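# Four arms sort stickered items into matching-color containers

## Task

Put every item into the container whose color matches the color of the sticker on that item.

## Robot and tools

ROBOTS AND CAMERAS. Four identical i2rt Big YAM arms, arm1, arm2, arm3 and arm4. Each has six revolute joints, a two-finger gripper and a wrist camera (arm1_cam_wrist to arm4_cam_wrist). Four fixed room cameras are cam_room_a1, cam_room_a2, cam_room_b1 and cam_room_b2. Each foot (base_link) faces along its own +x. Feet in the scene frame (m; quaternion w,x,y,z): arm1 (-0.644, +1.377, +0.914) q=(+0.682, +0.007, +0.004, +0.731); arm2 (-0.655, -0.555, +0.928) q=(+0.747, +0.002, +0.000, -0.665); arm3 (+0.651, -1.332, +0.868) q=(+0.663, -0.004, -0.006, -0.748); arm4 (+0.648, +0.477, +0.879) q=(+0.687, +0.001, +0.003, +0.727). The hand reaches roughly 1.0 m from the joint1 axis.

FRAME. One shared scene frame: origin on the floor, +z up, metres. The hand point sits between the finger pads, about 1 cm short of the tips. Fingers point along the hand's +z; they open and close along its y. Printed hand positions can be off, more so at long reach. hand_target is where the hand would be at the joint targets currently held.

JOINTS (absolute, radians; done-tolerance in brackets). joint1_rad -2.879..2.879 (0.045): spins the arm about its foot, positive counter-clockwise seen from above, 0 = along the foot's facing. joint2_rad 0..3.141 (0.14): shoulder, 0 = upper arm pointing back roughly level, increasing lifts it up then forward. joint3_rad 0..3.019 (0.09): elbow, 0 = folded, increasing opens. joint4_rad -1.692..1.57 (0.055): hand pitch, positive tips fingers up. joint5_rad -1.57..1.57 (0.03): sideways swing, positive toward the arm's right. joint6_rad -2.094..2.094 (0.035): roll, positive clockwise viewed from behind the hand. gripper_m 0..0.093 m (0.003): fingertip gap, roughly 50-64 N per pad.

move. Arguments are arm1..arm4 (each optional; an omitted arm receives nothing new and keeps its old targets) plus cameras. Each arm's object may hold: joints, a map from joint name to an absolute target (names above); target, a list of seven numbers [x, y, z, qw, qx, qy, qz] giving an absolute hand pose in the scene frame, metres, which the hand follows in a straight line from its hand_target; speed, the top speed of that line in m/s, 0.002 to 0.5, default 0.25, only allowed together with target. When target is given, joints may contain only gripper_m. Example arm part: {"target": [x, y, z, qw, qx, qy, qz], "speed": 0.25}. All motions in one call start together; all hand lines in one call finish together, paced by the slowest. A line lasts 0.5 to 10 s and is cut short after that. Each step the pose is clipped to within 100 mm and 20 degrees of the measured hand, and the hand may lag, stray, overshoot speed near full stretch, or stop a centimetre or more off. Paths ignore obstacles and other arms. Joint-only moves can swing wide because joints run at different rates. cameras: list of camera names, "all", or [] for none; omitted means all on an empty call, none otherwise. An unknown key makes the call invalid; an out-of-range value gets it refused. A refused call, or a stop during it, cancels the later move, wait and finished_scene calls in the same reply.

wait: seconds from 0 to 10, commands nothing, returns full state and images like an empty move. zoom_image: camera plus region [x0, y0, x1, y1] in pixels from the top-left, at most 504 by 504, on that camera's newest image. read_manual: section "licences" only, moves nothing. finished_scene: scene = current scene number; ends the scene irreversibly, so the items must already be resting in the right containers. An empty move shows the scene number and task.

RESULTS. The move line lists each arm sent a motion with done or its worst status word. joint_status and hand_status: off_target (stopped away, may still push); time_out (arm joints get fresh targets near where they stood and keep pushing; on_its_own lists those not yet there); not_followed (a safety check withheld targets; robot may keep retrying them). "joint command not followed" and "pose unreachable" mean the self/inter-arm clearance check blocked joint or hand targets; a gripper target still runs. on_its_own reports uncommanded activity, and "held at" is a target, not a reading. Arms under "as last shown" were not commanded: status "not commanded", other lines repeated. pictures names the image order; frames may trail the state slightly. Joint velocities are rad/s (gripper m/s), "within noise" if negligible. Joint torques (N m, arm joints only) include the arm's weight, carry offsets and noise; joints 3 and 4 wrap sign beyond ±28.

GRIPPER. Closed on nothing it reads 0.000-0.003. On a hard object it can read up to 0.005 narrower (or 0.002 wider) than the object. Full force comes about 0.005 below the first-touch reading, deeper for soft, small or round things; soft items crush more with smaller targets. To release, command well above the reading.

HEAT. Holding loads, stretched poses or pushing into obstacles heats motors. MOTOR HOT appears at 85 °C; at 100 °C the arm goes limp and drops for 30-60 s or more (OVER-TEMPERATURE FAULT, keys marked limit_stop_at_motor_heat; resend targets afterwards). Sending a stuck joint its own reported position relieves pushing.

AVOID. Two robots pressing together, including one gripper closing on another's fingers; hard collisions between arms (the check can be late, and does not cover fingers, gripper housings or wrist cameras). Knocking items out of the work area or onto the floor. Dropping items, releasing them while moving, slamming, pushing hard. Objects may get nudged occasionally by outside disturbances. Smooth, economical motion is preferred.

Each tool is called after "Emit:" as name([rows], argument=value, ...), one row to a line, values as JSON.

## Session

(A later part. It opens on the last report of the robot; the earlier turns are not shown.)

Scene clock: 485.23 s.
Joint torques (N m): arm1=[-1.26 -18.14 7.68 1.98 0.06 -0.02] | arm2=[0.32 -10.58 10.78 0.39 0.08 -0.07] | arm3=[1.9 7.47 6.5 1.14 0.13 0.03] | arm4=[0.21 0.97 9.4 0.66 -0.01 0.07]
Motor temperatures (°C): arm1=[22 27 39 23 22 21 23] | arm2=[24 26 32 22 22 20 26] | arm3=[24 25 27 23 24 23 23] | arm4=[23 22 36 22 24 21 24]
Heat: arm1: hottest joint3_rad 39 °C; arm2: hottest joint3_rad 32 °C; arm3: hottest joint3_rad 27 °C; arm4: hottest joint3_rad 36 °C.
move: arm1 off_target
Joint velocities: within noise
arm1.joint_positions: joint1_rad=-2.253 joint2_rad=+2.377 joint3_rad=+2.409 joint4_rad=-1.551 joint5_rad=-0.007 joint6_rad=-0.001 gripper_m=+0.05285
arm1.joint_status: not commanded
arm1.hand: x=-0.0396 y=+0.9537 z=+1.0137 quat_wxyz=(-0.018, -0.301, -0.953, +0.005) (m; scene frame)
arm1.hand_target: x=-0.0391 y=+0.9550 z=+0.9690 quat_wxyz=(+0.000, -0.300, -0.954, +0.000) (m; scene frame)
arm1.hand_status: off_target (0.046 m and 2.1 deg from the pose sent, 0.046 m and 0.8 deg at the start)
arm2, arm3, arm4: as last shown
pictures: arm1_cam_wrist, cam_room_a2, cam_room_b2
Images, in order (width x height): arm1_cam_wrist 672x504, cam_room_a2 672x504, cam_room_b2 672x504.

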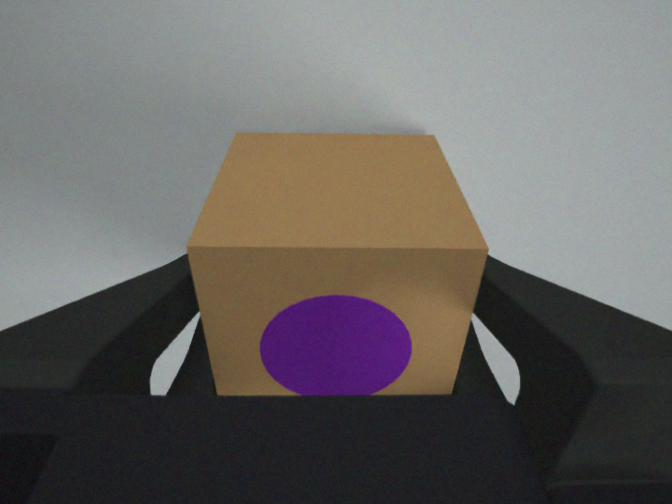

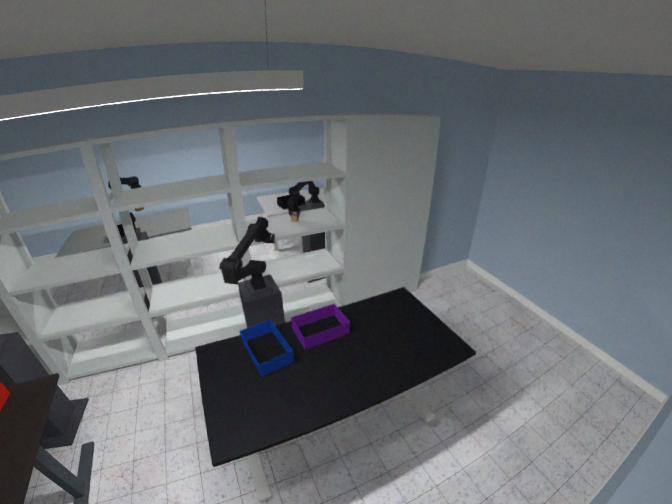

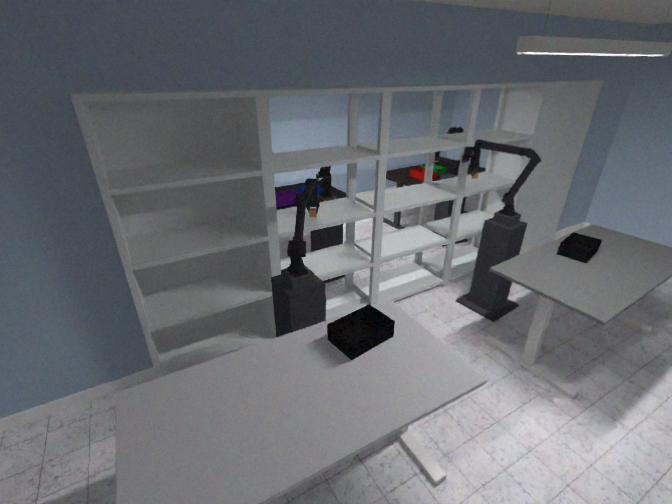

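Emit:
move(arm1={"target": [-0.039, 0.9537, 1.003, 0, 0.2999, 0.954, 0], "speed": 0.06})

Emit:
move(arm1={"joints": {"gripper_m": 0.085}}, cameras=["arm1_cam_wrist"])

Scene clock: 490.07 s.
Joint torques (N m): arm1=[-2.08 -19.25 14.24 -0.08 0.05 0.03] | arm2=[0.44 -10.7 10.78 0.39 0.09 -0.07] | arm3=[1.9 7.47 6.53 1.2 0.12 0.03] | arm4=[0.15 0.85 9.35 0.65 -0.03 0.05]
Motor temperatures (°C): arm1=[22 28 39 23 22 21 23] | arm2=[24 26 32 22 22 20 26] | arm3=[24 24 27 23 24 23 23] | arm4=[23 22 36 22 24 21 24]
Heat: arm1: hottest joint3_rad 39 °C; arm2: hottest joint3_rad 32 °C; arm3: hottest joint3_rad 27 °C; arm4: hottest joint3_rad 36 °C.
move: arm1 off_target
Joint velocities: within noise
arm1.joint_positions: joint1_rad=-2.253 joint2_rad=+2.378 joint3_rad=+2.416 joint4_rad=-1.579 joint5_rad=-0.007 joint6_rad=-0.001 gripper_m=+0.05285
arm1.joint_status: not commanded
arm1.hand: x=-0.0436 y=+0.9566 z=+1.0154 quat_wxyz=(-0.007, -0.301, -0.954, +0.002) (m; scene frame)
arm1.hand_target: x=-0.0395 y=+0.9541 z=+1.0030 quat_wxyz=(-0.001, -0.300, -0.954, +0.000) (m; scene frame)
arm1.hand_status: off_target (0.014 m and 0.9 deg from the pose sent, 0.011 m and 2.1 deg at the start)
arm2, arm3, arm4: as last shown

Scene clock: 490.73 s.
Joint torques (N m): arm1=[-1.73 -21.07 14.26 0.16 0.05 0.04] | arm2=[0.32 -10.64 10.78 0.39 0.09 -0.07] | arm3=[1.9 7.65 6.52 1.18 0.12 0.02] | arm4=[0.09 0.73 9.5 0.75 -0.01 0.06]
Motor temperatures (°C): arm1=[22 28 39 23 22 21 23] | arm2=[24 26 32 22 22 20 26] | arm3=[24 24 27 23 24 23 23] | arm4=[23 22 36 22 24 21 24]
Heat: arm1: hottest joint3_rad 39 °C; arm2: hottest joint3_rad 32 °C; arm3: hottest joint3_rad 27 °C; arm4: hottest joint3_rad 36 °C.
move: arm1 done
Joint velocities: within noise
arm1.joint_positions: joint1_rad=-2.253 joint2_rad=+2.400 joint3_rad=+2.417 joint4_rad=-1.585 joint5_rad=-0.008 joint6_rad=-0.002 gripper_m=+0.08496
arm1.joint_status: all done
arm1.hand: x=-0.0456 y=+0.9576 z=+1.0001 quat_wxyz=(+0.006, -0.301, -0.953, -0.002) (m; scene frame)
arm1.hand_target: x=-0.0396 y=+0.9540 z=+1.0029 quat_wxyz=(-0.001, -0.300, -0.954, +0.000) (m; scene frame)
arm1.hand_status: not commanded
arm2: as last shown
arm3.joint_positions: joint1_rad=-1.436 joint2_rad=+0.006 joint3_rad=+0.942 joint4_rad=-1.696 joint5_rad=+0.022 joint6_rad=+0.000 gripper_m=+0.09402
arm3.joint_status: not commanded
arm3.hand: x=+0.6023 y=-1.3234 z=+1.2065 quat_wxyz=(+0.001, -0.919, +0.001, +0.394) (m; scene frame)
arm3.hand_target: x=+0.6042 y=-1.3234 z=+1.2061 quat_wxyz=(-0.001, -0.919, +0.000, +0.395) (m; scene frame)
arm3.hand_status: not commanded
arm4.joint_positions: joint1_rad=+0.905 joint2_rad=+0.379 joint3_rad=+0.539 joint4_rad=-0.940 joint5_rad=+0.002 joint6_rad=-0.010 gripper_m=+0.09404
arm4.joint_status: not commanded
arm4.hand: x=+0.4469 y=+0.6201 z=+1.1012 quat_wxyz=(-0.116, +0.881, -0.274, -0.368) (m; scene frame)
arm4.hand_target: x=+0.4500 y=+0.6200 z=+1.1000 quat_wxyz=(-0.115, +0.881, -0.278, -0.365) (m; scene frame)
arm4.hand_status: not commanded
pictures: arm1_cam_wrist
Images, in order (width x height): arm1_cam_wrist 672x504.

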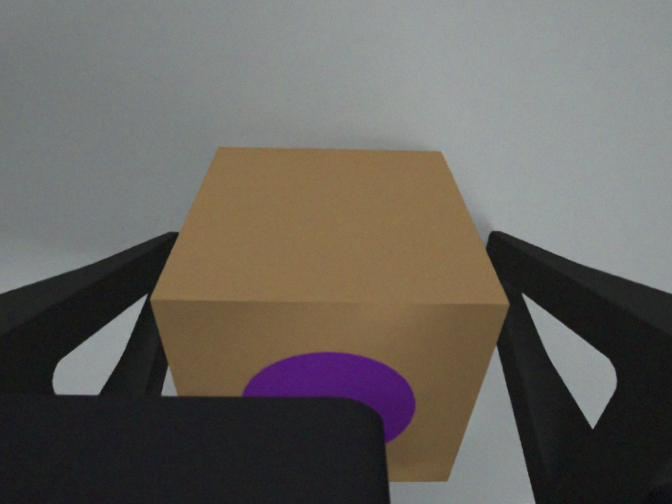

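Emit:
move(arm1={"target": [-0.046, 0.958, 1.08, 0, 0.2999, 0.954, 0], "speed": 0.08}, cameras=["arm1_cam_wrist", "cam_room_a2"])

Emit:
move(arm1={"target": [-0.38, 1.19, 1.10, 0, 0.2999, 0.954, 0], "speed": 0.25}, cameras=["arm1_cam_wrist", "cam_room_a2", "cam_room_b2"])

Emit:
zoom_image(camera="cam_room_a2", region=[200, 140, 360, 300])

Scene clock: 498.33 s.
Joint torques (N m): arm1=[-2.14 -25.23 14.48 0.02 0.03 -0.01] | arm2=[0.38 -10.58 10.78 0.38 0.08 -0.07] | arm3=[1.96 7.65 6.49 1.2 0.12 0.03] | arm4=[-0.03 0.91 9.47 0.66 -0.05 0.05]
Motor temperatures (°C): arm1=[22 28 39 23 22 21 23] | arm2=[24 26 32 22 22 20 26] | arm3=[24 24 27 23 24 23 23] | arm4=[23 22 36 22 24 21 24]
Heat: arm1: hottest joint3_rad 39 °C; arm2: hottest joint3_rad 32 °C; arm3: hottest joint3_rad 27 °C; arm4: hottest joint3_rad 36 °C.
move: arm1 off_target
Joint velocities: within noise
arm1.joint_positions: joint1_rad=-2.253 joint2_rad=+2.381 joint3_rad=+2.485 joint4_rad=-1.684 joint5_rad=-0.008 joint6_rad=-0.002 gripper_m=+0.08496
arm1.joint_status: not commanded
arm1.hand: x=-0.0522 y=+0.9626 z=+1.0401 quat_wxyz=(+0.011, -0.301, -0.953, -0.004) (m; scene frame)
arm1.hand_target: x=-0.0477 y=+0.9591 z=+1.0793 quat_wxyz=(-0.020, -0.300, -0.954, +0.006) (m; scene frame)
arm1.hand_status: off_target (0.041 m and 1.3 deg from the pose sent, 0.080 m and 0.7 deg at the start; a joint's target at an end of its range on 31 of 48 steps)
arm2.joint_positions: joint1_rad=+2.124 joint2_rad=+1.210 joint3_rad=+1.322 joint4_rad=-1.671 joint5_rad=-0.002 joint6_rad=+0.014 gripper_m=+0.06890
arm2.joint_status: not commanded
arm2.hand: x=-0.3938 y=-0.3488 z=+1.2353 quat_wxyz=(-0.007, +0.322, -0.947, -0.004) (m; scene frame)
arm2.hand_target: x=-0.3962 y=-0.3528 z=+1.2372 quat_wxyz=(-0.006, +0.327, -0.945, -0.003) (m; scene frame)
arm2.hand_status: not commanded
arm3, arm4: as last shown
pictures: arm1_cam_wrist, cam_room_a2
Images, in order (width x height): arm1_cam_wrist 672x504, cam_room_a2 672x504.

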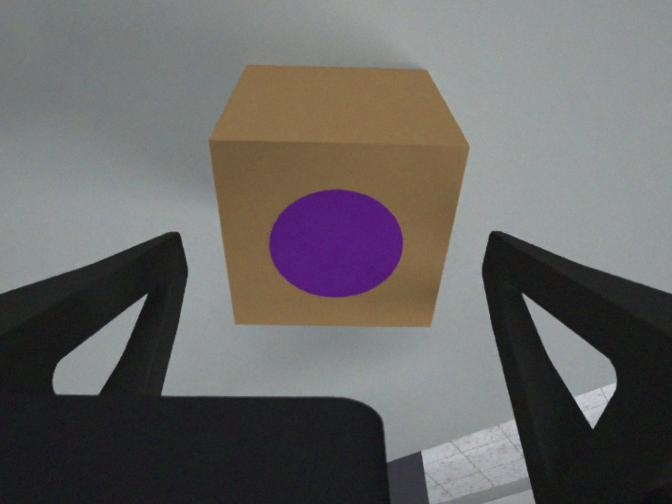

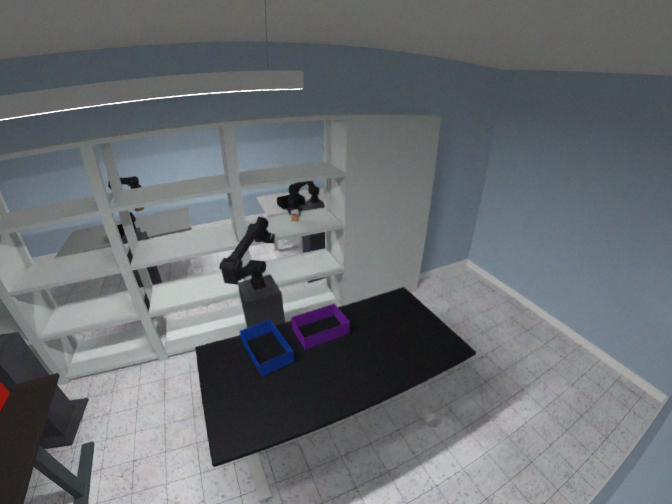

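Scene clock: 500.53 s.
Joint torques (N m): arm1=[-2.96 -5.25 10.71 0.17 0.07 -0.08] | arm2=[0.5 -10.58 10.8 0.38 0.08 -0.07] | arm3=[2.14 7.41 6.46 1.25 0.12 0.02] | arm4=[0.09 0.85 9.43 0.83 -0.05 0.03]
Motor temperatures (°C): arm1=[22 28 39 23 22 21 23] | arm2=[24 26 32 22 22 20 26] | arm3=[24 24 27 23 24 23 23] | arm4=[23 22 36 22 24 21 24]
Heat: arm1: hottest joint3_rad 39 °C; arm2: hottest joint3_rad 32 °C; arm3: hottest joint3_rad 27 °C; arm4: hottest joint3_rad 36 °C.
move: arm1 done
Joint velocities: within noise
arm1.joint_positions: joint1_rad=-2.253 joint2_rad=+1.184 joint3_rad=+0.992 joint4_rad=-1.363 joint5_rad=-0.008 joint6_rad=-0.007 gripper_m=+0.08496
arm1.joint_status: not commanded
arm1.hand: x=-0.3780 y=+1.1927 z=+1.0979 quat_wxyz=(-0.001, -0.299, -0.954, +0.000) (m; scene frame)
arm1.hand_target: x=-0.3800 y=+1.1900 z=+1.1000 quat_wxyz=(+0.000, -0.300, -0.954, +0.000) (m; scene frame)
arm1.hand_status: done (0.004 m and 0.2 deg from the pose sent, 0.403 m and 1.3 deg at the start)
arm2, arm3, arm4: as last shown
arm4.hand_target: x=+0.4499 y=+0.6200 z=+1.1000 quat_wxyz=(-0.115, +0.881, -0.278, -0.365) (m; scene frame)
pictures: arm1_cam_wrist, cam_room_a2, cam_room_b2
Images, in order (width x height): arm1_cam_wrist 672x504, cam_room_a2 672x504, cam_room_b2 672x504.

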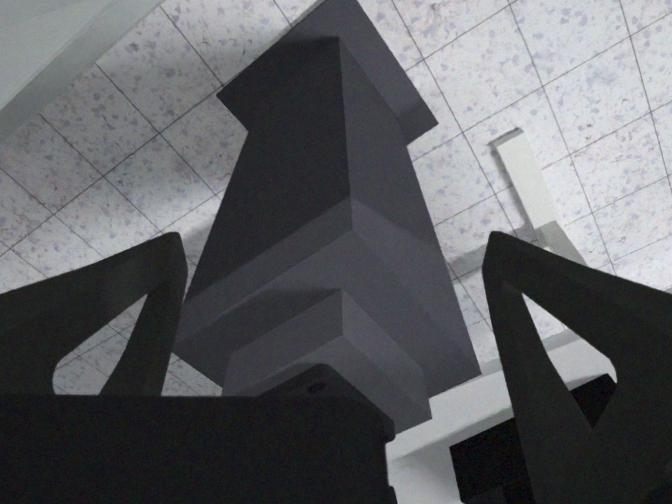

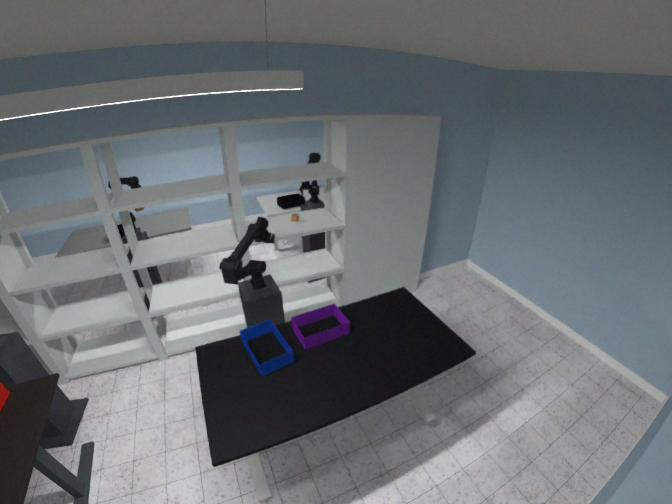

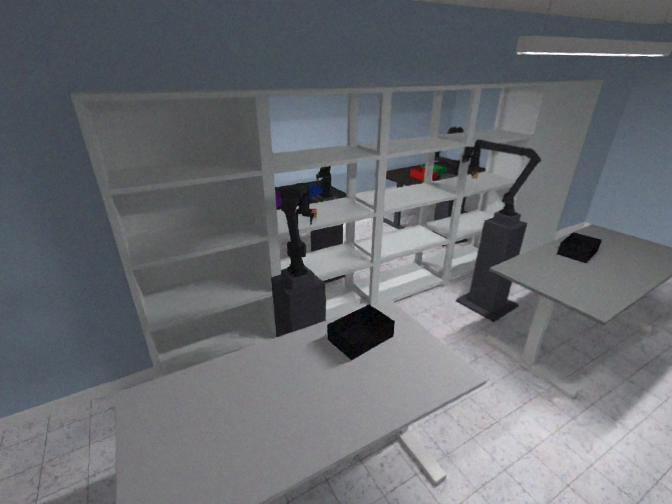

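Scaled by 3.150.

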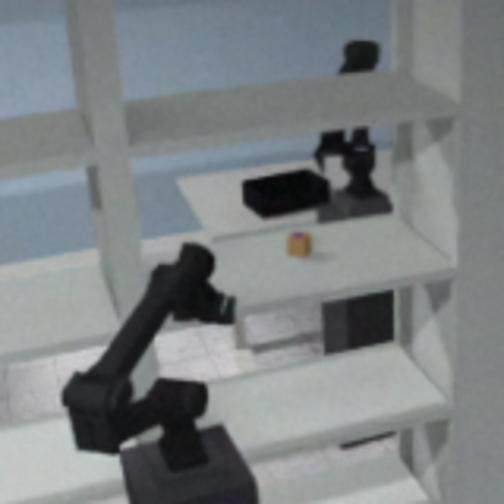

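Emit:
move(arm4={"target": [0.30, 0.718, 1.10, 0.0773, -0.9219, 0.2884, 0.2470], "speed": 0.2}, cameras=["arm4_cam_wrist"])

Emit:
move(arm4={"target": [0.12, 0.843, 1.10, 0.0773, -0.9219, 0.2884, 0.2470], "speed": 0.15}, cameras=["arm4_cam_wrist", "cam_room_a2"])

Scene clock: 526.60 s.
Joint torques (N m): arm1=[-2.78 -5.19 10.54 0.17 0.05 -0.05] | arm2=[0.32 -10.64 10.76 0.42 0.08 -0.07] | arm3=[2.02 7.65 6.53 1.22 0.12 0.02] | arm4=[1.2 -8.06 12.45 0.42 0.2 0.17]
Motor temperatures (°C): arm1=[22 27 37 23 22 21 23] | arm2=[24 26 32 22 22 20 26] | arm3=[24 24 27 23 24 23 23] | arm4=[23 22 37 22 24 21 24]
Heat: arm1: hottest joint3_rad 37 °C; arm2: hottest joint3_rad 32 °C; arm3: hottest joint3_rad 27 °C; arm4: hottest joint3_rad 37 °C.
move: arm4 off_target
Joint velocities: within noise
arm1, arm2, arm3: as last shown
arm4.joint_positions: joint1_rad=+0.908 joint2_rad=+1.134 joint3_rad=+0.906 joint4_rad=-0.854 joint5_rad=+0.005 joint6_rad=-0.009 gripper_m=+0.09404
arm4.joint_status: not commanded
arm4.hand: x=+0.3123 y=+0.7131 z=+1.0788 quat_wxyz=(-0.073, +0.927, -0.287, -0.231) (m; scene frame)
arm4.hand_target: x=+0.3007 y=+0.7174 z=+1.0999 quat_wxyz=(-0.077, +0.922, -0.288, -0.247) (m; scene frame)
arm4.hand_status: off_target (0.025 m and 1.9 deg from the pose sent, 0.177 m and 15.4 deg at the start)
pictures: arm4_cam_wrist
Images, in order (width x height): arm4_cam_wrist 672x504.

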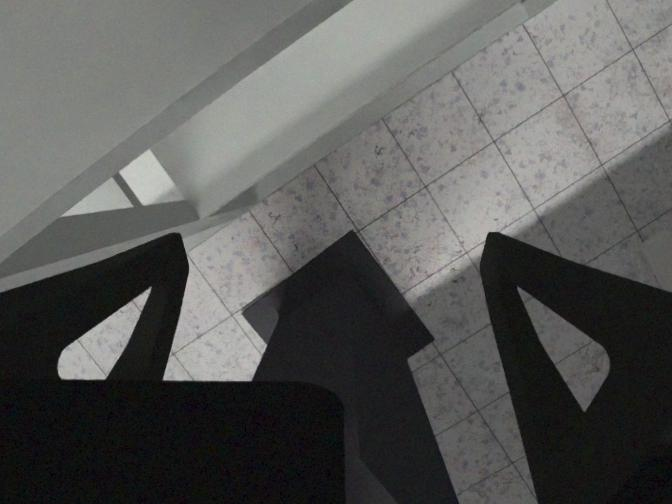

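Scene clock: 528.67 s.
Joint torques (N m): arm1=[-2.67 -5.48 10.54 0.13 0.04 -0.09] | arm2=[0.44 -10.64 10.8 0.39 0.09 -0.06] | arm3=[1.96 7.41 6.52 1.17 0.13 0.02] | arm4=[1.85 -16.79 12.71 0.4 0.18 0.13]
Motor temperatures (°C): arm1=[22 27 37 23 22 21 23] | arm2=[24 26 32 22 22 20 26] | arm3=[24 24 27 23 24 23 23] | arm4=[23 22 37 22 24 21 24]
Heat: arm1: hottest joint3_rad 37 °C; arm2: hottest joint3_rad 32 °C; arm3: hottest joint3_rad 27 °C; arm4: hottest joint3_rad 37 °C.
move: arm4 off_target
Joint velocities: within noise
arm1, arm2, arm3: as last shown
arm4.joint_positions: joint1_rad=+0.908 joint2_rad=+1.689 joint3_rad=+1.493 joint4_rad=-0.871 joint5_rad=+0.005 joint6_rad=-0.009 gripper_m=+0.09404
arm4.joint_status: not commanded
arm4.hand: x=+0.1342 y=+0.8368 z=+1.0894 quat_wxyz=(-0.076, +0.925, -0.286, -0.239) (m; scene frame)
arm4.hand_target: x=+0.1206 y=+0.8424 z=+1.1000 quat_wxyz=(-0.077, +0.922, -0.288, -0.248) (m; scene frame)
arm4.hand_status: off_target (0.019 m and 1.1 deg from the pose sent, 0.233 m and 1.9 deg at the start)
pictures: arm4_cam_wrist, cam_room_a2
Images, in order (width x height): arm4_cam_wrist 672x504, cam_room_a2 672x504.

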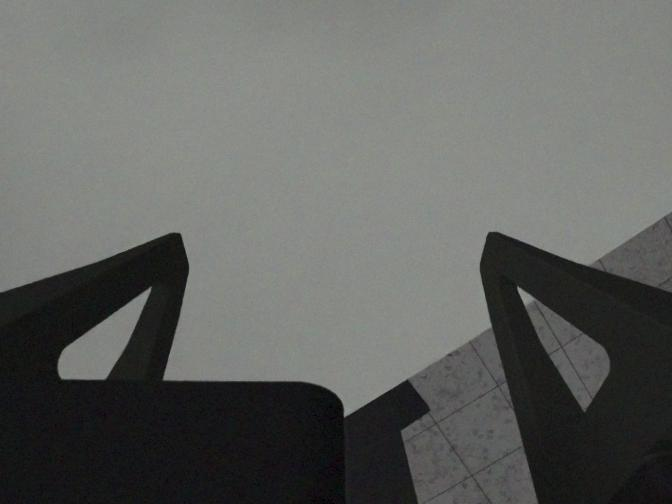

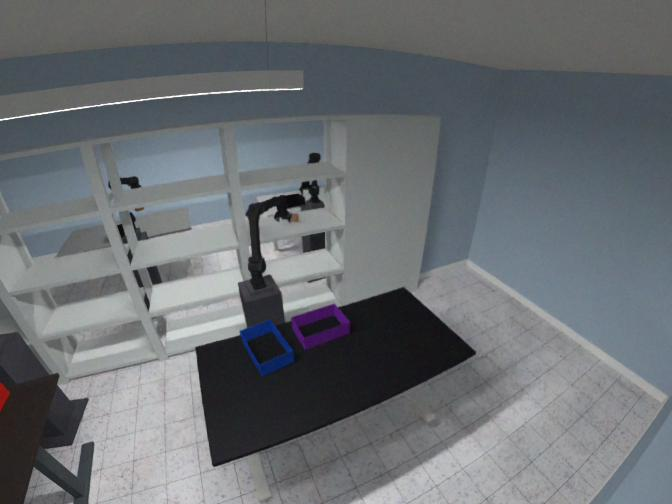

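Emit:
move(arm4={"target": [0.015, 0.916, 1.095, 0.0773, -0.9219, 0.2884, 0.2470], "speed": 0.12}, cameras=["arm4_cam_wrist", "cam_room_a2", "cam_room_b2"])

Emit:
zoom_image(camera="cam_room_a2", region=[230, 140, 340, 250])

Scene clock: 533.87 s.
Joint torques (N m): arm1=[-3.02 -5.36 10.78 0.17 0.08 -0.01] | arm2=[0.38 -10.64 10.8 0.38 0.08 -0.06] | arm3=[1.85 7.41 6.5 1.2 0.12 0.02] | arm4=[1.14 -21.66 13.27 0.39 0.15 0.15]
Motor temperatures (°C): arm1=[22 26 37 23 22 21 23] | arm2=[24 26 32 22 22 20 26] | arm3=[24 24 27 23 24 23 23] | arm4=[23 22 38 22 24 21 24]
Heat: arm1: hottest joint3_rad 37 °C; arm2: hottest joint3_rad 32 °C; arm3: hottest joint3_rad 27 °C; arm4: hottest joint3_rad 38 °C.
move: arm4 off_target
Joint velocities: within noise
arm1, arm2, arm3: as last shown
arm4.joint_positions: joint1_rad=+0.908 joint2_rad=+2.045 joint3_rad=+2.015 joint4_rad=-1.032 joint5_rad=+0.005 joint6_rad=-0.009 gripper_m=+0.09404
arm4.joint_status: not commanded
arm4.hand: x=+0.0278 y=+0.9105 z=+1.0911 quat_wxyz=(-0.076, +0.924, -0.286, -0.241) (m; scene frame)
arm4.hand_target: x=+0.0156 y=+0.9154 z=+1.0948 quat_wxyz=(-0.077, +0.922, -0.288, -0.248) (m; scene frame)
arm4.hand_status: off_target (0.014 m and 0.8 deg from the pose sent, 0.143 m and 1.1 deg at the start)
pictures: arm4_cam_wrist, cam_room_a2, cam_room_b2
Images, in order (width x height): arm4_cam_wrist 672x504, cam_room_a2 672x504, cam_room_b2 672x504.

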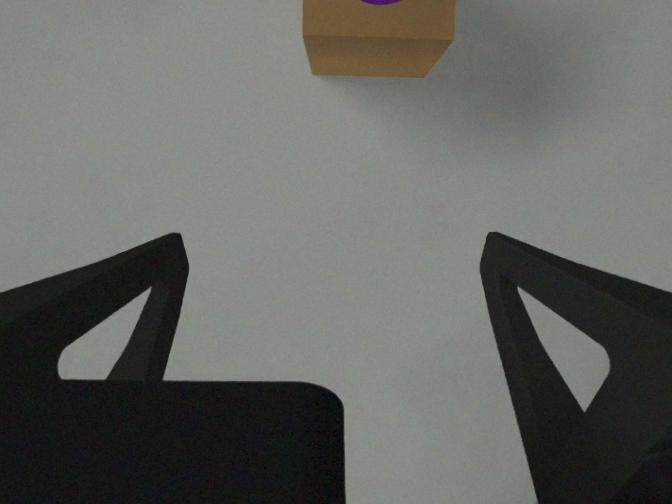

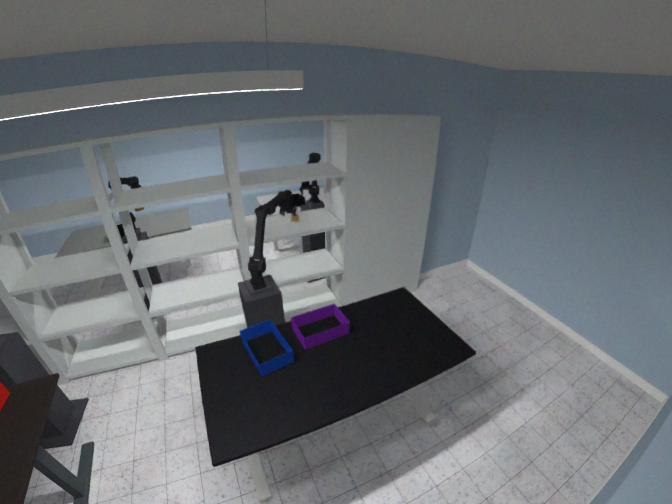

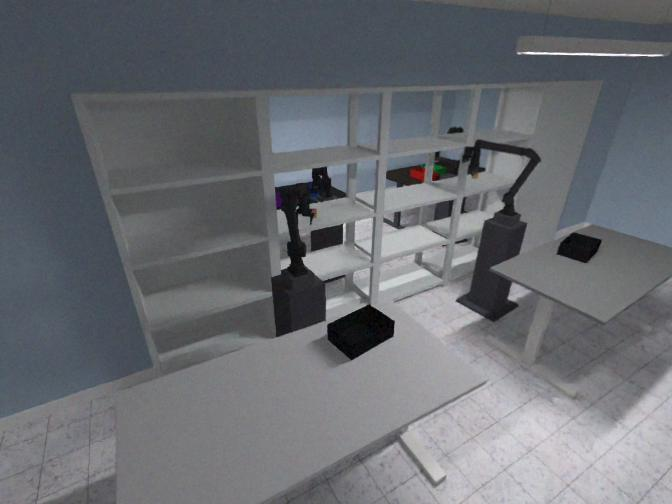

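Scaled by 4.582.

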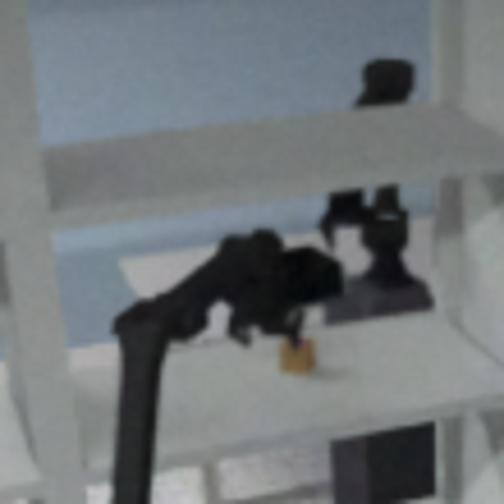

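Emit:
move(arm4={"target": [-0.028, 0.968, 1.087, 0.1006, -0.8993, 0.2922, 0.3097], "speed": 0.1}, cameras=["arm4_cam_wrist", "cam_room_a2"])

Scene clock: 557.67 s.
Joint torques (N m): arm1=[-2.2 -4.84 10.59 0.12 0.06 -0.04] | arm2=[0.5 -10.58 10.78 0.4 0.08 -0.07] | arm3=[1.85 7.59 6.53 1.21 0.12 0.02] | arm4=[0.67 -23.82 13.26 1.33 0.13 0.13]
Motor temperatures (°C): arm1=[22 26 36 23 22 21 22] | arm2=[23 26 32 22 22 20 26] | arm3=[24 24 27 23 24 23 23] | arm4=[23 23 44 22 24 21 24]
Heat: arm1: hottest joint3_rad 36 °C; arm2: hottest joint3_rad 32 °C; arm3: hottest joint3_rad 27 °C; arm4: hottest joint3_rad 44 °C.
move: arm4 off_target
Joint velocities: within noise
arm1, arm2, arm3: as last shown
arm4.joint_positions: joint1_rad=+0.897 joint2_rad=+2.170 joint3_rad=+2.162 joint4_rad=-0.934 joint5_rad=+0.005 joint6_rad=-0.009 gripper_m=+0.09404
arm4.joint_status: not commanded
arm4.hand: x=-0.0173 y=+0.9528 z=+1.0835 quat_wxyz=(-0.095, +0.907, -0.286, -0.295) (m; scene frame)
arm4.hand_target: x=-0.0269 y=+0.9671 z=+1.0868 quat_wxyz=(-0.101, +0.899, -0.292, -0.310) (m; scene frame)
arm4.hand_status: off_target (0.019 m and 2.1 deg from the pose sent, 0.080 m and 8.8 deg at the start)
pictures: arm4_cam_wrist, cam_room_a2
Images, in order (width x height): arm4_cam_wrist 672x504, cam_room_a2 672x504.

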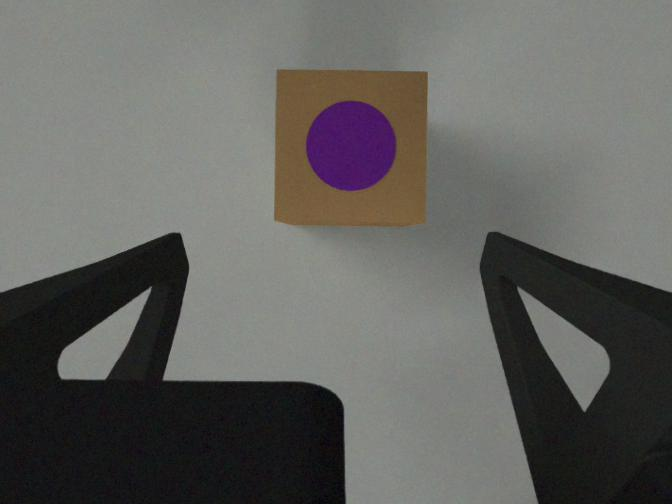

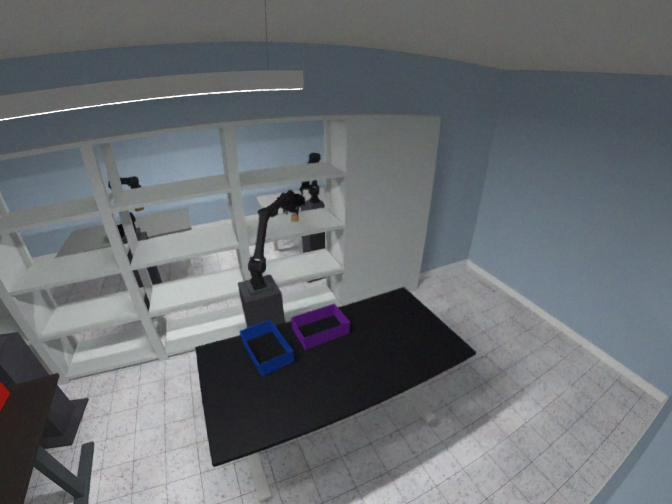

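Emit:
move(arm4={"target": [-0.059, 0.998, 1.039, 0.1006, -0.8993, 0.2922, 0.3097], "speed": 0.07}, cameras=["arm4_cam_wrist", "cam_room_a2"])

Scene clock: 573.77 s.
Joint torques (N m): arm1=[-2.73 -5.19 10.74 0.14 0.05 -0.09] | arm2=[0.32 -10.58 10.77 0.38 0.07 -0.07] | arm3=[1.9 7.59 6.52 1.2 0.12 0.02] | arm4=[0.85 -25.64 13.37 0.59 -0.01 0.05]
Motor temperatures (°C): arm1=[21 26 36 23 21 21 22] | arm2=[23 26 32 22 22 20 26] | arm3=[24 24 27 23 24 23 23] | arm4=[23 25 44 22 24 21 24]
Heat: arm1: hottest joint3_rad 36 °C; arm2: hottest joint3_rad 32 °C; arm3: hottest joint3_rad 27 °C; arm4: hottest joint3_rad 44 °C.
move: arm4 off_target
Joint velocities: within noise
arm1, arm2, arm3: as last shown
arm4.joint_positions: joint1_rad=+0.890 joint2_rad=+2.347 joint3_rad=+2.359 joint4_rad=-0.926 joint5_rad=+0.004 joint6_rad=-0.009 gripper_m=+0.09404
arm4.joint_status: not commanded
arm4.hand: x=-0.0545 y=+0.9861 z=+1.0432 quat_wxyz=(-0.100, +0.902, -0.288, -0.307) (m; scene frame)
arm4.hand_target: x=-0.0581 y=+0.9975 z=+1.0389 quat_wxyz=(-0.101, +0.899, -0.292, -0.311) (m; scene frame)
arm4.hand_status: off_target (0.013 m and 0.6 deg from the pose sent, 0.076 m and 2.1 deg at the start)
pictures: arm4_cam_wrist, cam_room_a2
Images, in order (width x height): arm4_cam_wrist 672x504, cam_room_a2 672x504.

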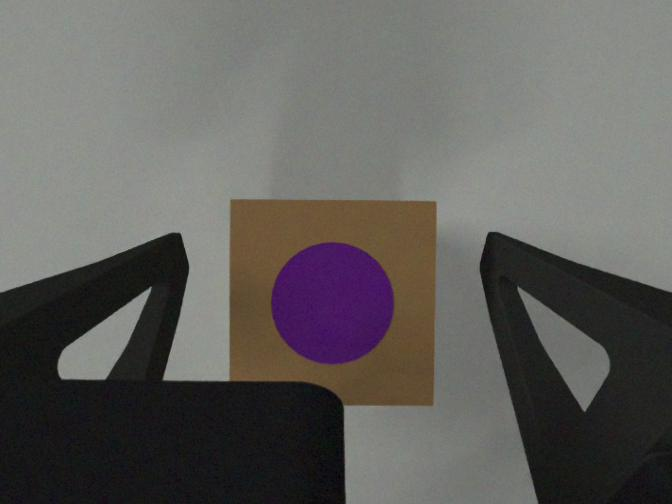

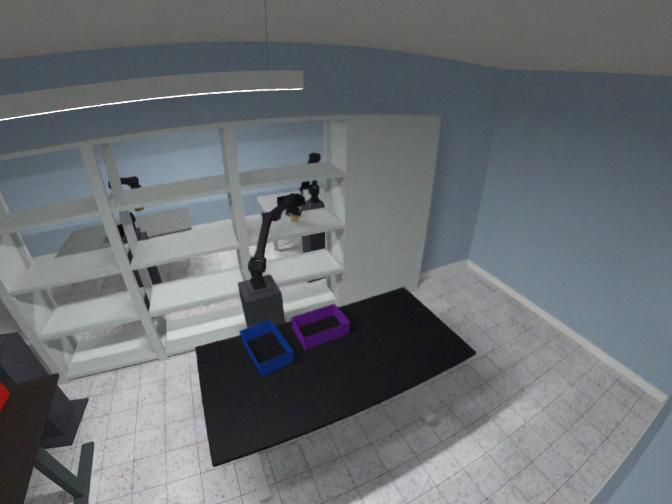

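Emit:
move(arm4={"joints": {"gripper_m": 0.045}}, cameras=["arm4_cam_wrist"])

Scene clock: 579.30 s.
Joint torques (N m): arm1=[-2.9 -5.36 10.61 0.12 0.13 -0.03] | arm2=[0.38 -10.7 10.78 0.39 0.08 -0.07] | arm3=[1.9 7.53 6.49 1.21 0.12 0.03] | arm4=[0.15 -25.88 13.45 0.57 -0.02 0.09]
Motor temperatures (°C): arm1=[21 26 36 23 21 21 22] | arm2=[23 26 32 22 22 20 26] | arm3=[24 24 27 23 24 23 23] | arm4=[22 25 44 22 24 21 24]
Heat: arm1: hottest joint3_rad 36 °C; arm2: hottest joint3_rad 32 °C; arm3: hottest joint3_rad 27 °C; arm4: hottest joint3_rad 44 °C.
move: arm4 off_target
Joint velocities: within noise
arm1, arm2: as last shown
arm3.joint_positions: joint1_rad=-1.436 joint2_rad=+0.006 joint3_rad=+0.942 joint4_rad=-1.696 joint5_rad=+0.022 joint6_rad=+0.000 gripper_m=+0.09402
arm3.joint_status: not commanded
arm3.hand: x=+0.6023 y=-1.3234 z=+1.2065 quat_wxyz=(+0.001, -0.919, +0.001, +0.394) (m; scene frame)
arm3.hand_target: x=+0.6042 y=-1.3234 z=+1.2061 quat_wxyz=(-0.001, -0.919, +0.000, +0.395) (m; scene frame)
arm3.hand_status: not commanded
arm4.joint_positions: joint1_rad=+0.890 joint2_rad=+2.347 joint3_rad=+2.359 joint4_rad=-0.926 joint5_rad=+0.004 joint6_rad=-0.009 gripper_m=+0.05321
arm4.joint_status: gripper_m off_target (ended at +0.05324, target +0.04500)
arm4.hand: x=-0.0545 y=+0.9861 z=+1.0432 quat_wxyz=(-0.100, +0.902, -0.288, -0.307) (m; scene frame)
arm4.hand_target: x=-0.0581 y=+0.9975 z=+1.0389 quat_wxyz=(-0.101, +0.899, -0.292, -0.310) (m; scene frame)
arm4.hand_status: not commanded
pictures: arm4_cam_wrist
Images, in order (width x height): arm4_cam_wrist 672x504.

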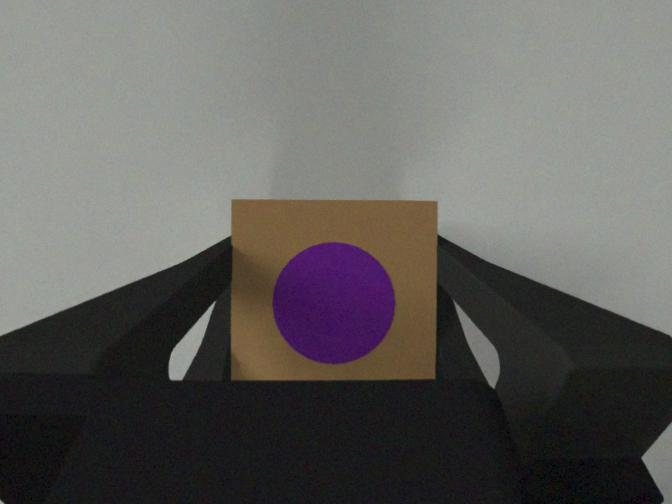

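Emit:
move(arm4={"target": [-0.05, 0.985, 1.095, 0.1006, -0.8993, 0.2922, 0.3097], "speed": 0.1}, arm1={"joints": {"joint2_rad": 0.7, "joint3_rad": 0.9, "joint4_rad": -1.6}}, cameras=["arm4_cam_wrist", "cam_room_a2"])

Emit:
move(arm4={"target": [0.31, 0.722, 1.12, 0.1006, -0.8993, 0.2922, 0.3097], "speed": 0.2}, arm2={"target": [-0.33, -0.30, 1.10, 0, 0.3289, -0.9444, 0], "speed": 0.15}, cameras=["arm4_cam_wrist", "cam_room_a2", "arm2_cam_wrist", "cam_room_b1"])

Scene clock: 598.50 s.
Joint torques (N m): arm1=[-2.2 2.26 11.99 0.2 0.05 -0.06] | arm2=[0.32 -10.64 10.8 0.39 0.08 -0.08] | arm3=[1.96 7.47 6.5 1.2 0.11 0.02] | arm4=[0.97 -31.15 13.64 0.57 0.12 0.12]
Motor temperatures (°C): arm1=[21 25 36 23 21 21 22] | arm2=[23 26 32 22 22 20 26] | arm3=[24 24 27 23 24 23 23] | arm4=[22 27 45 22 24 21 25]
Heat: arm1: hottest joint3_rad 36 °C; arm2: hottest joint3_rad 32 °C; arm3: hottest joint3_rad 27 °C; arm4: hottest joint3_rad 45 °C.
move: arm1 done; arm4 off_target
Joint velocities: within noise
arm1.joint_positions: joint1_rad=-2.253 joint2_rad=+0.693 joint3_rad=+0.883 joint4_rad=-1.592 joint5_rad=-0.008 joint6_rad=-0.007 gripper_m=+0.08496
arm1.joint_status: all done
arm1.hand: x=-0.4837 y=+1.2678 z=+1.1660 quat_wxyz=(-0.074, -0.297, -0.952, +0.023) (m; scene frame)
arm1.hand_target: x=-0.4834 y=+1.2650 z=+1.1714 quat_wxyz=(-0.074, -0.299, -0.951, +0.025) (m; scene frame)
arm1.hand_status: not commanded
arm2.joint_positions: joint1_rad=+2.124 joint2_rad=+1.210 joint3_rad=+1.322 joint4_rad=-1.671 joint5_rad=-0.002 joint6_rad=+0.014 gripper_m=+0.06890
arm2.joint_status: not commanded
arm2.hand: x=-0.3938 y=-0.3488 z=+1.2353 quat_wxyz=(-0.007, +0.322, -0.947, -0.004) (m; scene frame)
arm2.hand_target: x=-0.3962 y=-0.3528 z=+1.2372 quat_wxyz=(-0.006, +0.327, -0.945, -0.003) (m; scene frame)
arm2.hand_status: not commanded
arm3: as last shown
arm4.joint_positions: joint1_rad=+0.890 joint2_rad=+2.347 joint3_rad=+2.390 joint4_rad=-1.024 joint5_rad=+0.004 joint6_rad=-0.009 gripper_m=+0.05321
arm4.joint_status: not commanded
arm4.hand: x=-0.0434 y=+0.9781 z=+1.0456 quat_wxyz=(-0.090, +0.911, -0.291, -0.277) (m; scene frame)
arm4.hand_target: x=-0.0479 y=+0.9836 z=+1.0950 quat_wxyz=(-0.101, +0.899, -0.292, -0.310) (m; scene frame)
arm4.hand_status: off_target (0.050 m and 4.2 deg from the pose sent, 0.052 m and 0.6 deg at the start)
pictures: arm4_cam_wrist, cam_room_a2
Images, in order (width x height): arm4_cam_wrist 672x504, cam_room_a2 672x504.

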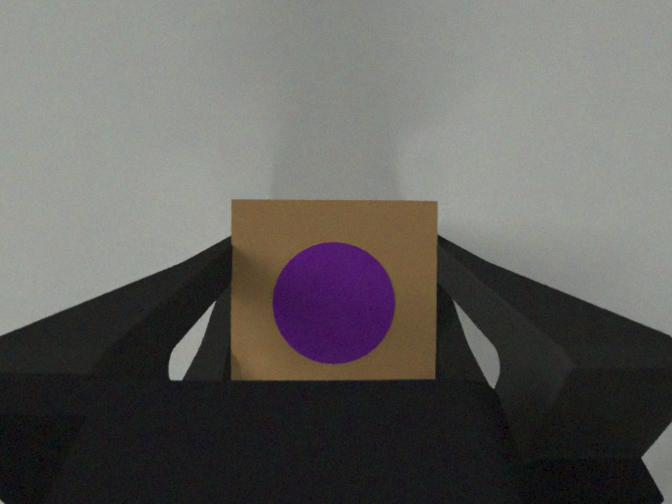

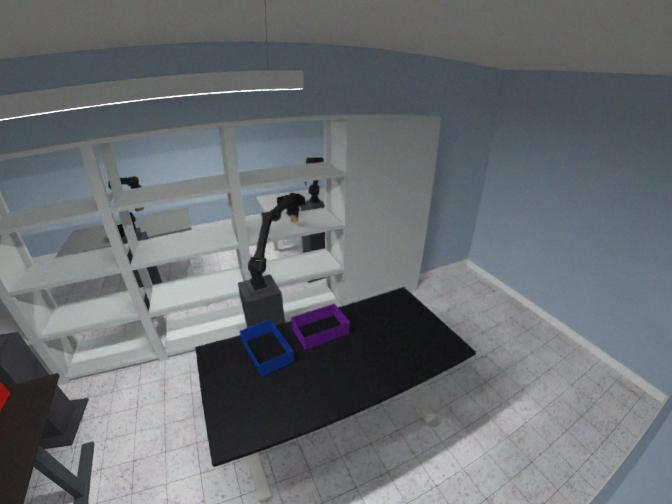

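Scene clock: 601.27 s.
Joint torques (N m): arm1=[-2.32 1.79 12.08 0.31 0.05 -0.01] | arm2=[0.56 -11.63 9.77 1.26 0.14 -0.07] | arm3=[1.9 7.53 6.56 1.21 0.13 0.02] | arm4=[1.03 -7.12 9.44 0.8 0.21 0.16]
Motor temperatures (°C): arm1=[21 25 36 23 21 21 22] | arm2=[23 26 32 22 22 20 26] | arm3=[24 24 27 23 24 23 23] | arm4=[22 27 44 22 24 21 25]
Heat: arm1: hottest joint3_rad 36 °C; arm2: hottest joint3_rad 32 °C; arm3: hottest joint3_rad 27 °C; arm4: hottest joint3_rad 44 °C.
move: arm2 off_target; arm4 done
Joint velocities: within noise
arm1, arm3: as last shown
arm2.joint_positions: joint1_rad=+2.124 joint2_rad=+1.435 joint3_rad=+1.207 joint4_rad=-1.328 joint5_rad=-0.002 joint6_rad=+0.012 gripper_m=+0.06890
arm2.joint_status: not commanded
arm2.hand: x=-0.3313 y=-0.2990 z=+1.1124 quat_wxyz=(-0.008, +0.323, -0.946, -0.005) (m; scene frame)
arm2.hand_target: x=-0.3304 y=-0.3002 z=+1.1002 quat_wxyz=(+0.000, +0.329, -0.944, +0.000) (m; scene frame)
arm2.hand_status: off_target (0.012 m and 1.3 deg from the pose sent, 0.157 m and 1.2 deg at the start)
arm4.joint_positions: joint1_rad=+0.890 joint2_rad=+1.040 joint3_rad=+0.888 joint4_rad=-0.749 joint5_rad=+0.007 joint6_rad=-0.009 gripper_m=+0.05321
arm4.joint_status: not commanded
arm4.hand: x=+0.3101 y=+0.7245 z=+1.1208 quat_wxyz=(-0.103, +0.899, -0.288, -0.313) (m; scene frame)
arm4.hand_target: x=+0.3100 y=+0.7221 z=+1.1201 quat_wxyz=(-0.101, +0.899, -0.292, -0.310) (m; scene frame)
arm4.hand_status: done (0.003 m and 0.7 deg from the pose sent, 0.443 m and 4.2 deg at the start)
pictures: arm2_cam_wrist, arm4_cam_wrist, cam_room_a2, cam_room_b1
Images, in order (width x height): arm2_cam_wrist 672x504, arm4_cam_wrist 672x504, cam_room_a2 672x504, cam_room_b1 672x504.

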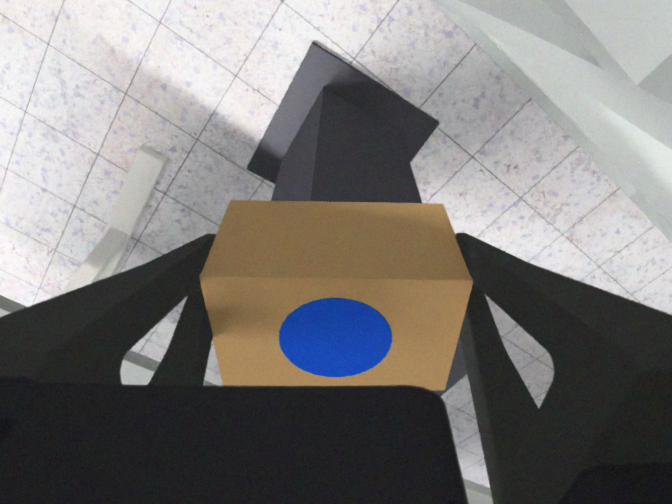

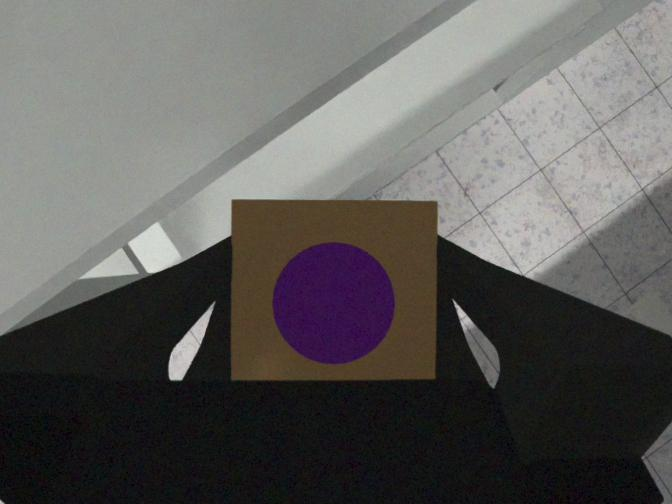

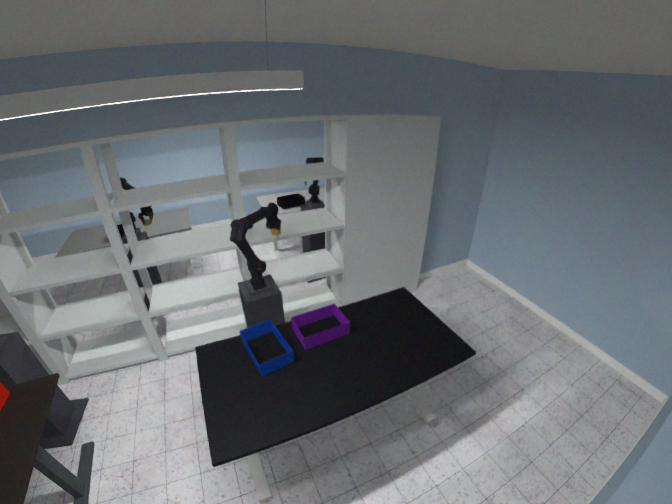

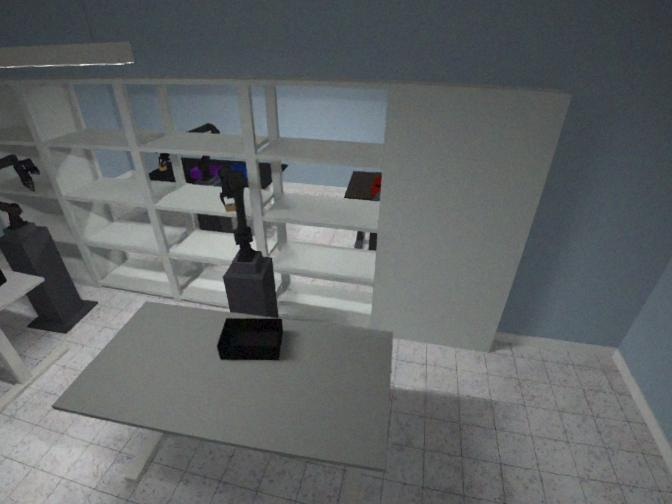

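Emit:
move(arm4={"joints": {"joint1_rad": -1.13}}, arm2={"target": [-0.16, -0.163, 1.085, 0.0659, -0.3281, 0.9421, 0.0230], "speed": 0.15}, cameras=["arm4_cam_wrist", "cam_room_a2", "arm2_cam_wrist", "cam_room_b1"])

Scene clock: 620.97 s.
Joint torques (N m): arm1=[-2.37 0.97 12.27 0.34 0.08 -0.03] | arm2=[0.85 -19.08 16.12 0.85 0.12 -0.04] | arm3=[1.96 7.59 6.5 1.21 0.12 0.02] | arm4=[0.67 -7.3 9.36 0.76 0.06 0.16]
Motor temperatures (°C): arm1=[21 25 36 23 21 21 22] | arm2=[23 26 34 22 22 20 26] | arm3=[24 24 27 23 24 23 23] | arm4=[22 26 43 22 24 21 26]
Heat: arm1: hottest joint3_rad 36 °C; arm2: hottest joint3_rad 34 °C; arm3: hottest joint3_rad 27 °C; arm4: hottest joint3_rad 43 °C.
move: arm2 off_target; arm4 done
Joint velocities: within noise
arm1, arm3: as last shown
arm2.joint_positions: joint1_rad=+2.124 joint2_rad=+1.906 joint3_rad=+1.713 joint4_rad=-1.269 joint5_rad=-0.001 joint6_rad=+0.012 gripper_m=+0.06890
arm2.joint_status: not commanded
arm2.hand: x=-0.1756 y=-0.1757 z=+1.0782 quat_wxyz=(-0.052, +0.323, -0.945, -0.020) (m; scene frame)
arm2.hand_target: x=-0.1608 y=-0.1636 z=+1.0852 quat_wxyz=(-0.067, +0.328, -0.942, -0.023) (m; scene frame)
arm2.hand_status: off_target (0.021 m and 1.7 deg from the pose sent, 0.220 m and 7.0 deg at the start)
arm4.joint_positions: joint1_rad=-1.130 joint2_rad=+1.040 joint3_rad=+0.888 joint4_rad=-0.749 joint5_rad=+0.012 joint6_rad=-0.008 gripper_m=+0.05320
arm4.joint_status: all done
arm4.hand: x=+1.0185 y=+0.6756 z=+1.1176 quat_wxyz=(-0.318, +0.234, -0.916, -0.073) (m; scene frame)
arm4.hand_target: x=+1.0171 y=+0.6754 z=+1.1169 quat_wxyz=(-0.313, +0.229, -0.918, -0.075) (m; scene frame)
arm4.hand_status: not commanded
pictures: arm2_cam_wrist, arm4_cam_wrist, cam_room_a2, cam_room_b1
Images, in order (width x height): arm2_cam_wrist 672x504, arm4_cam_wrist 672x504, cam_room_a2 672x504, cam_room_b1 672x504.

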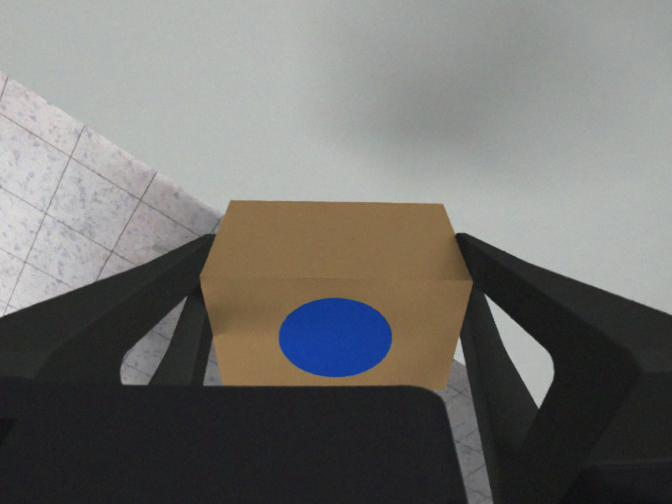

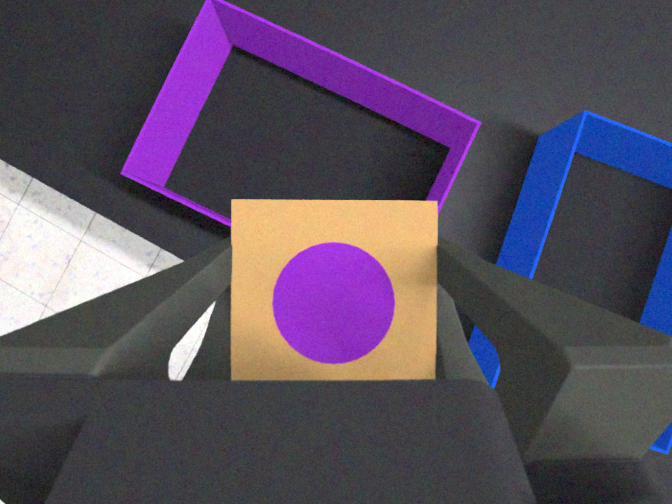

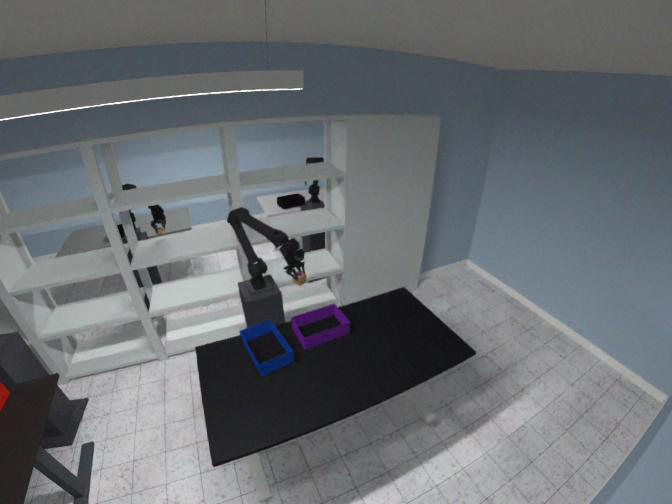

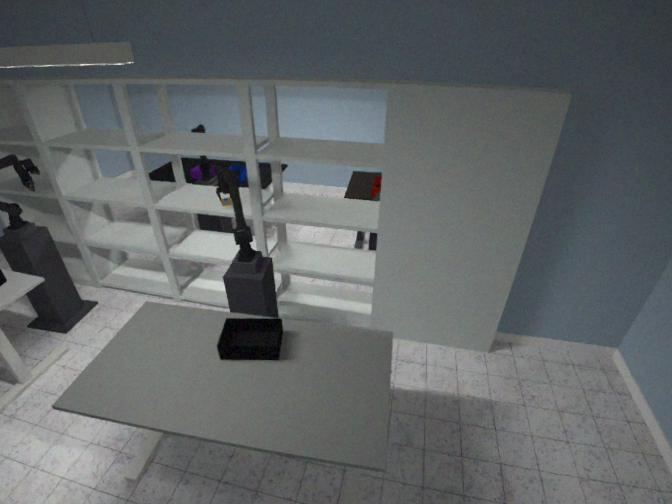

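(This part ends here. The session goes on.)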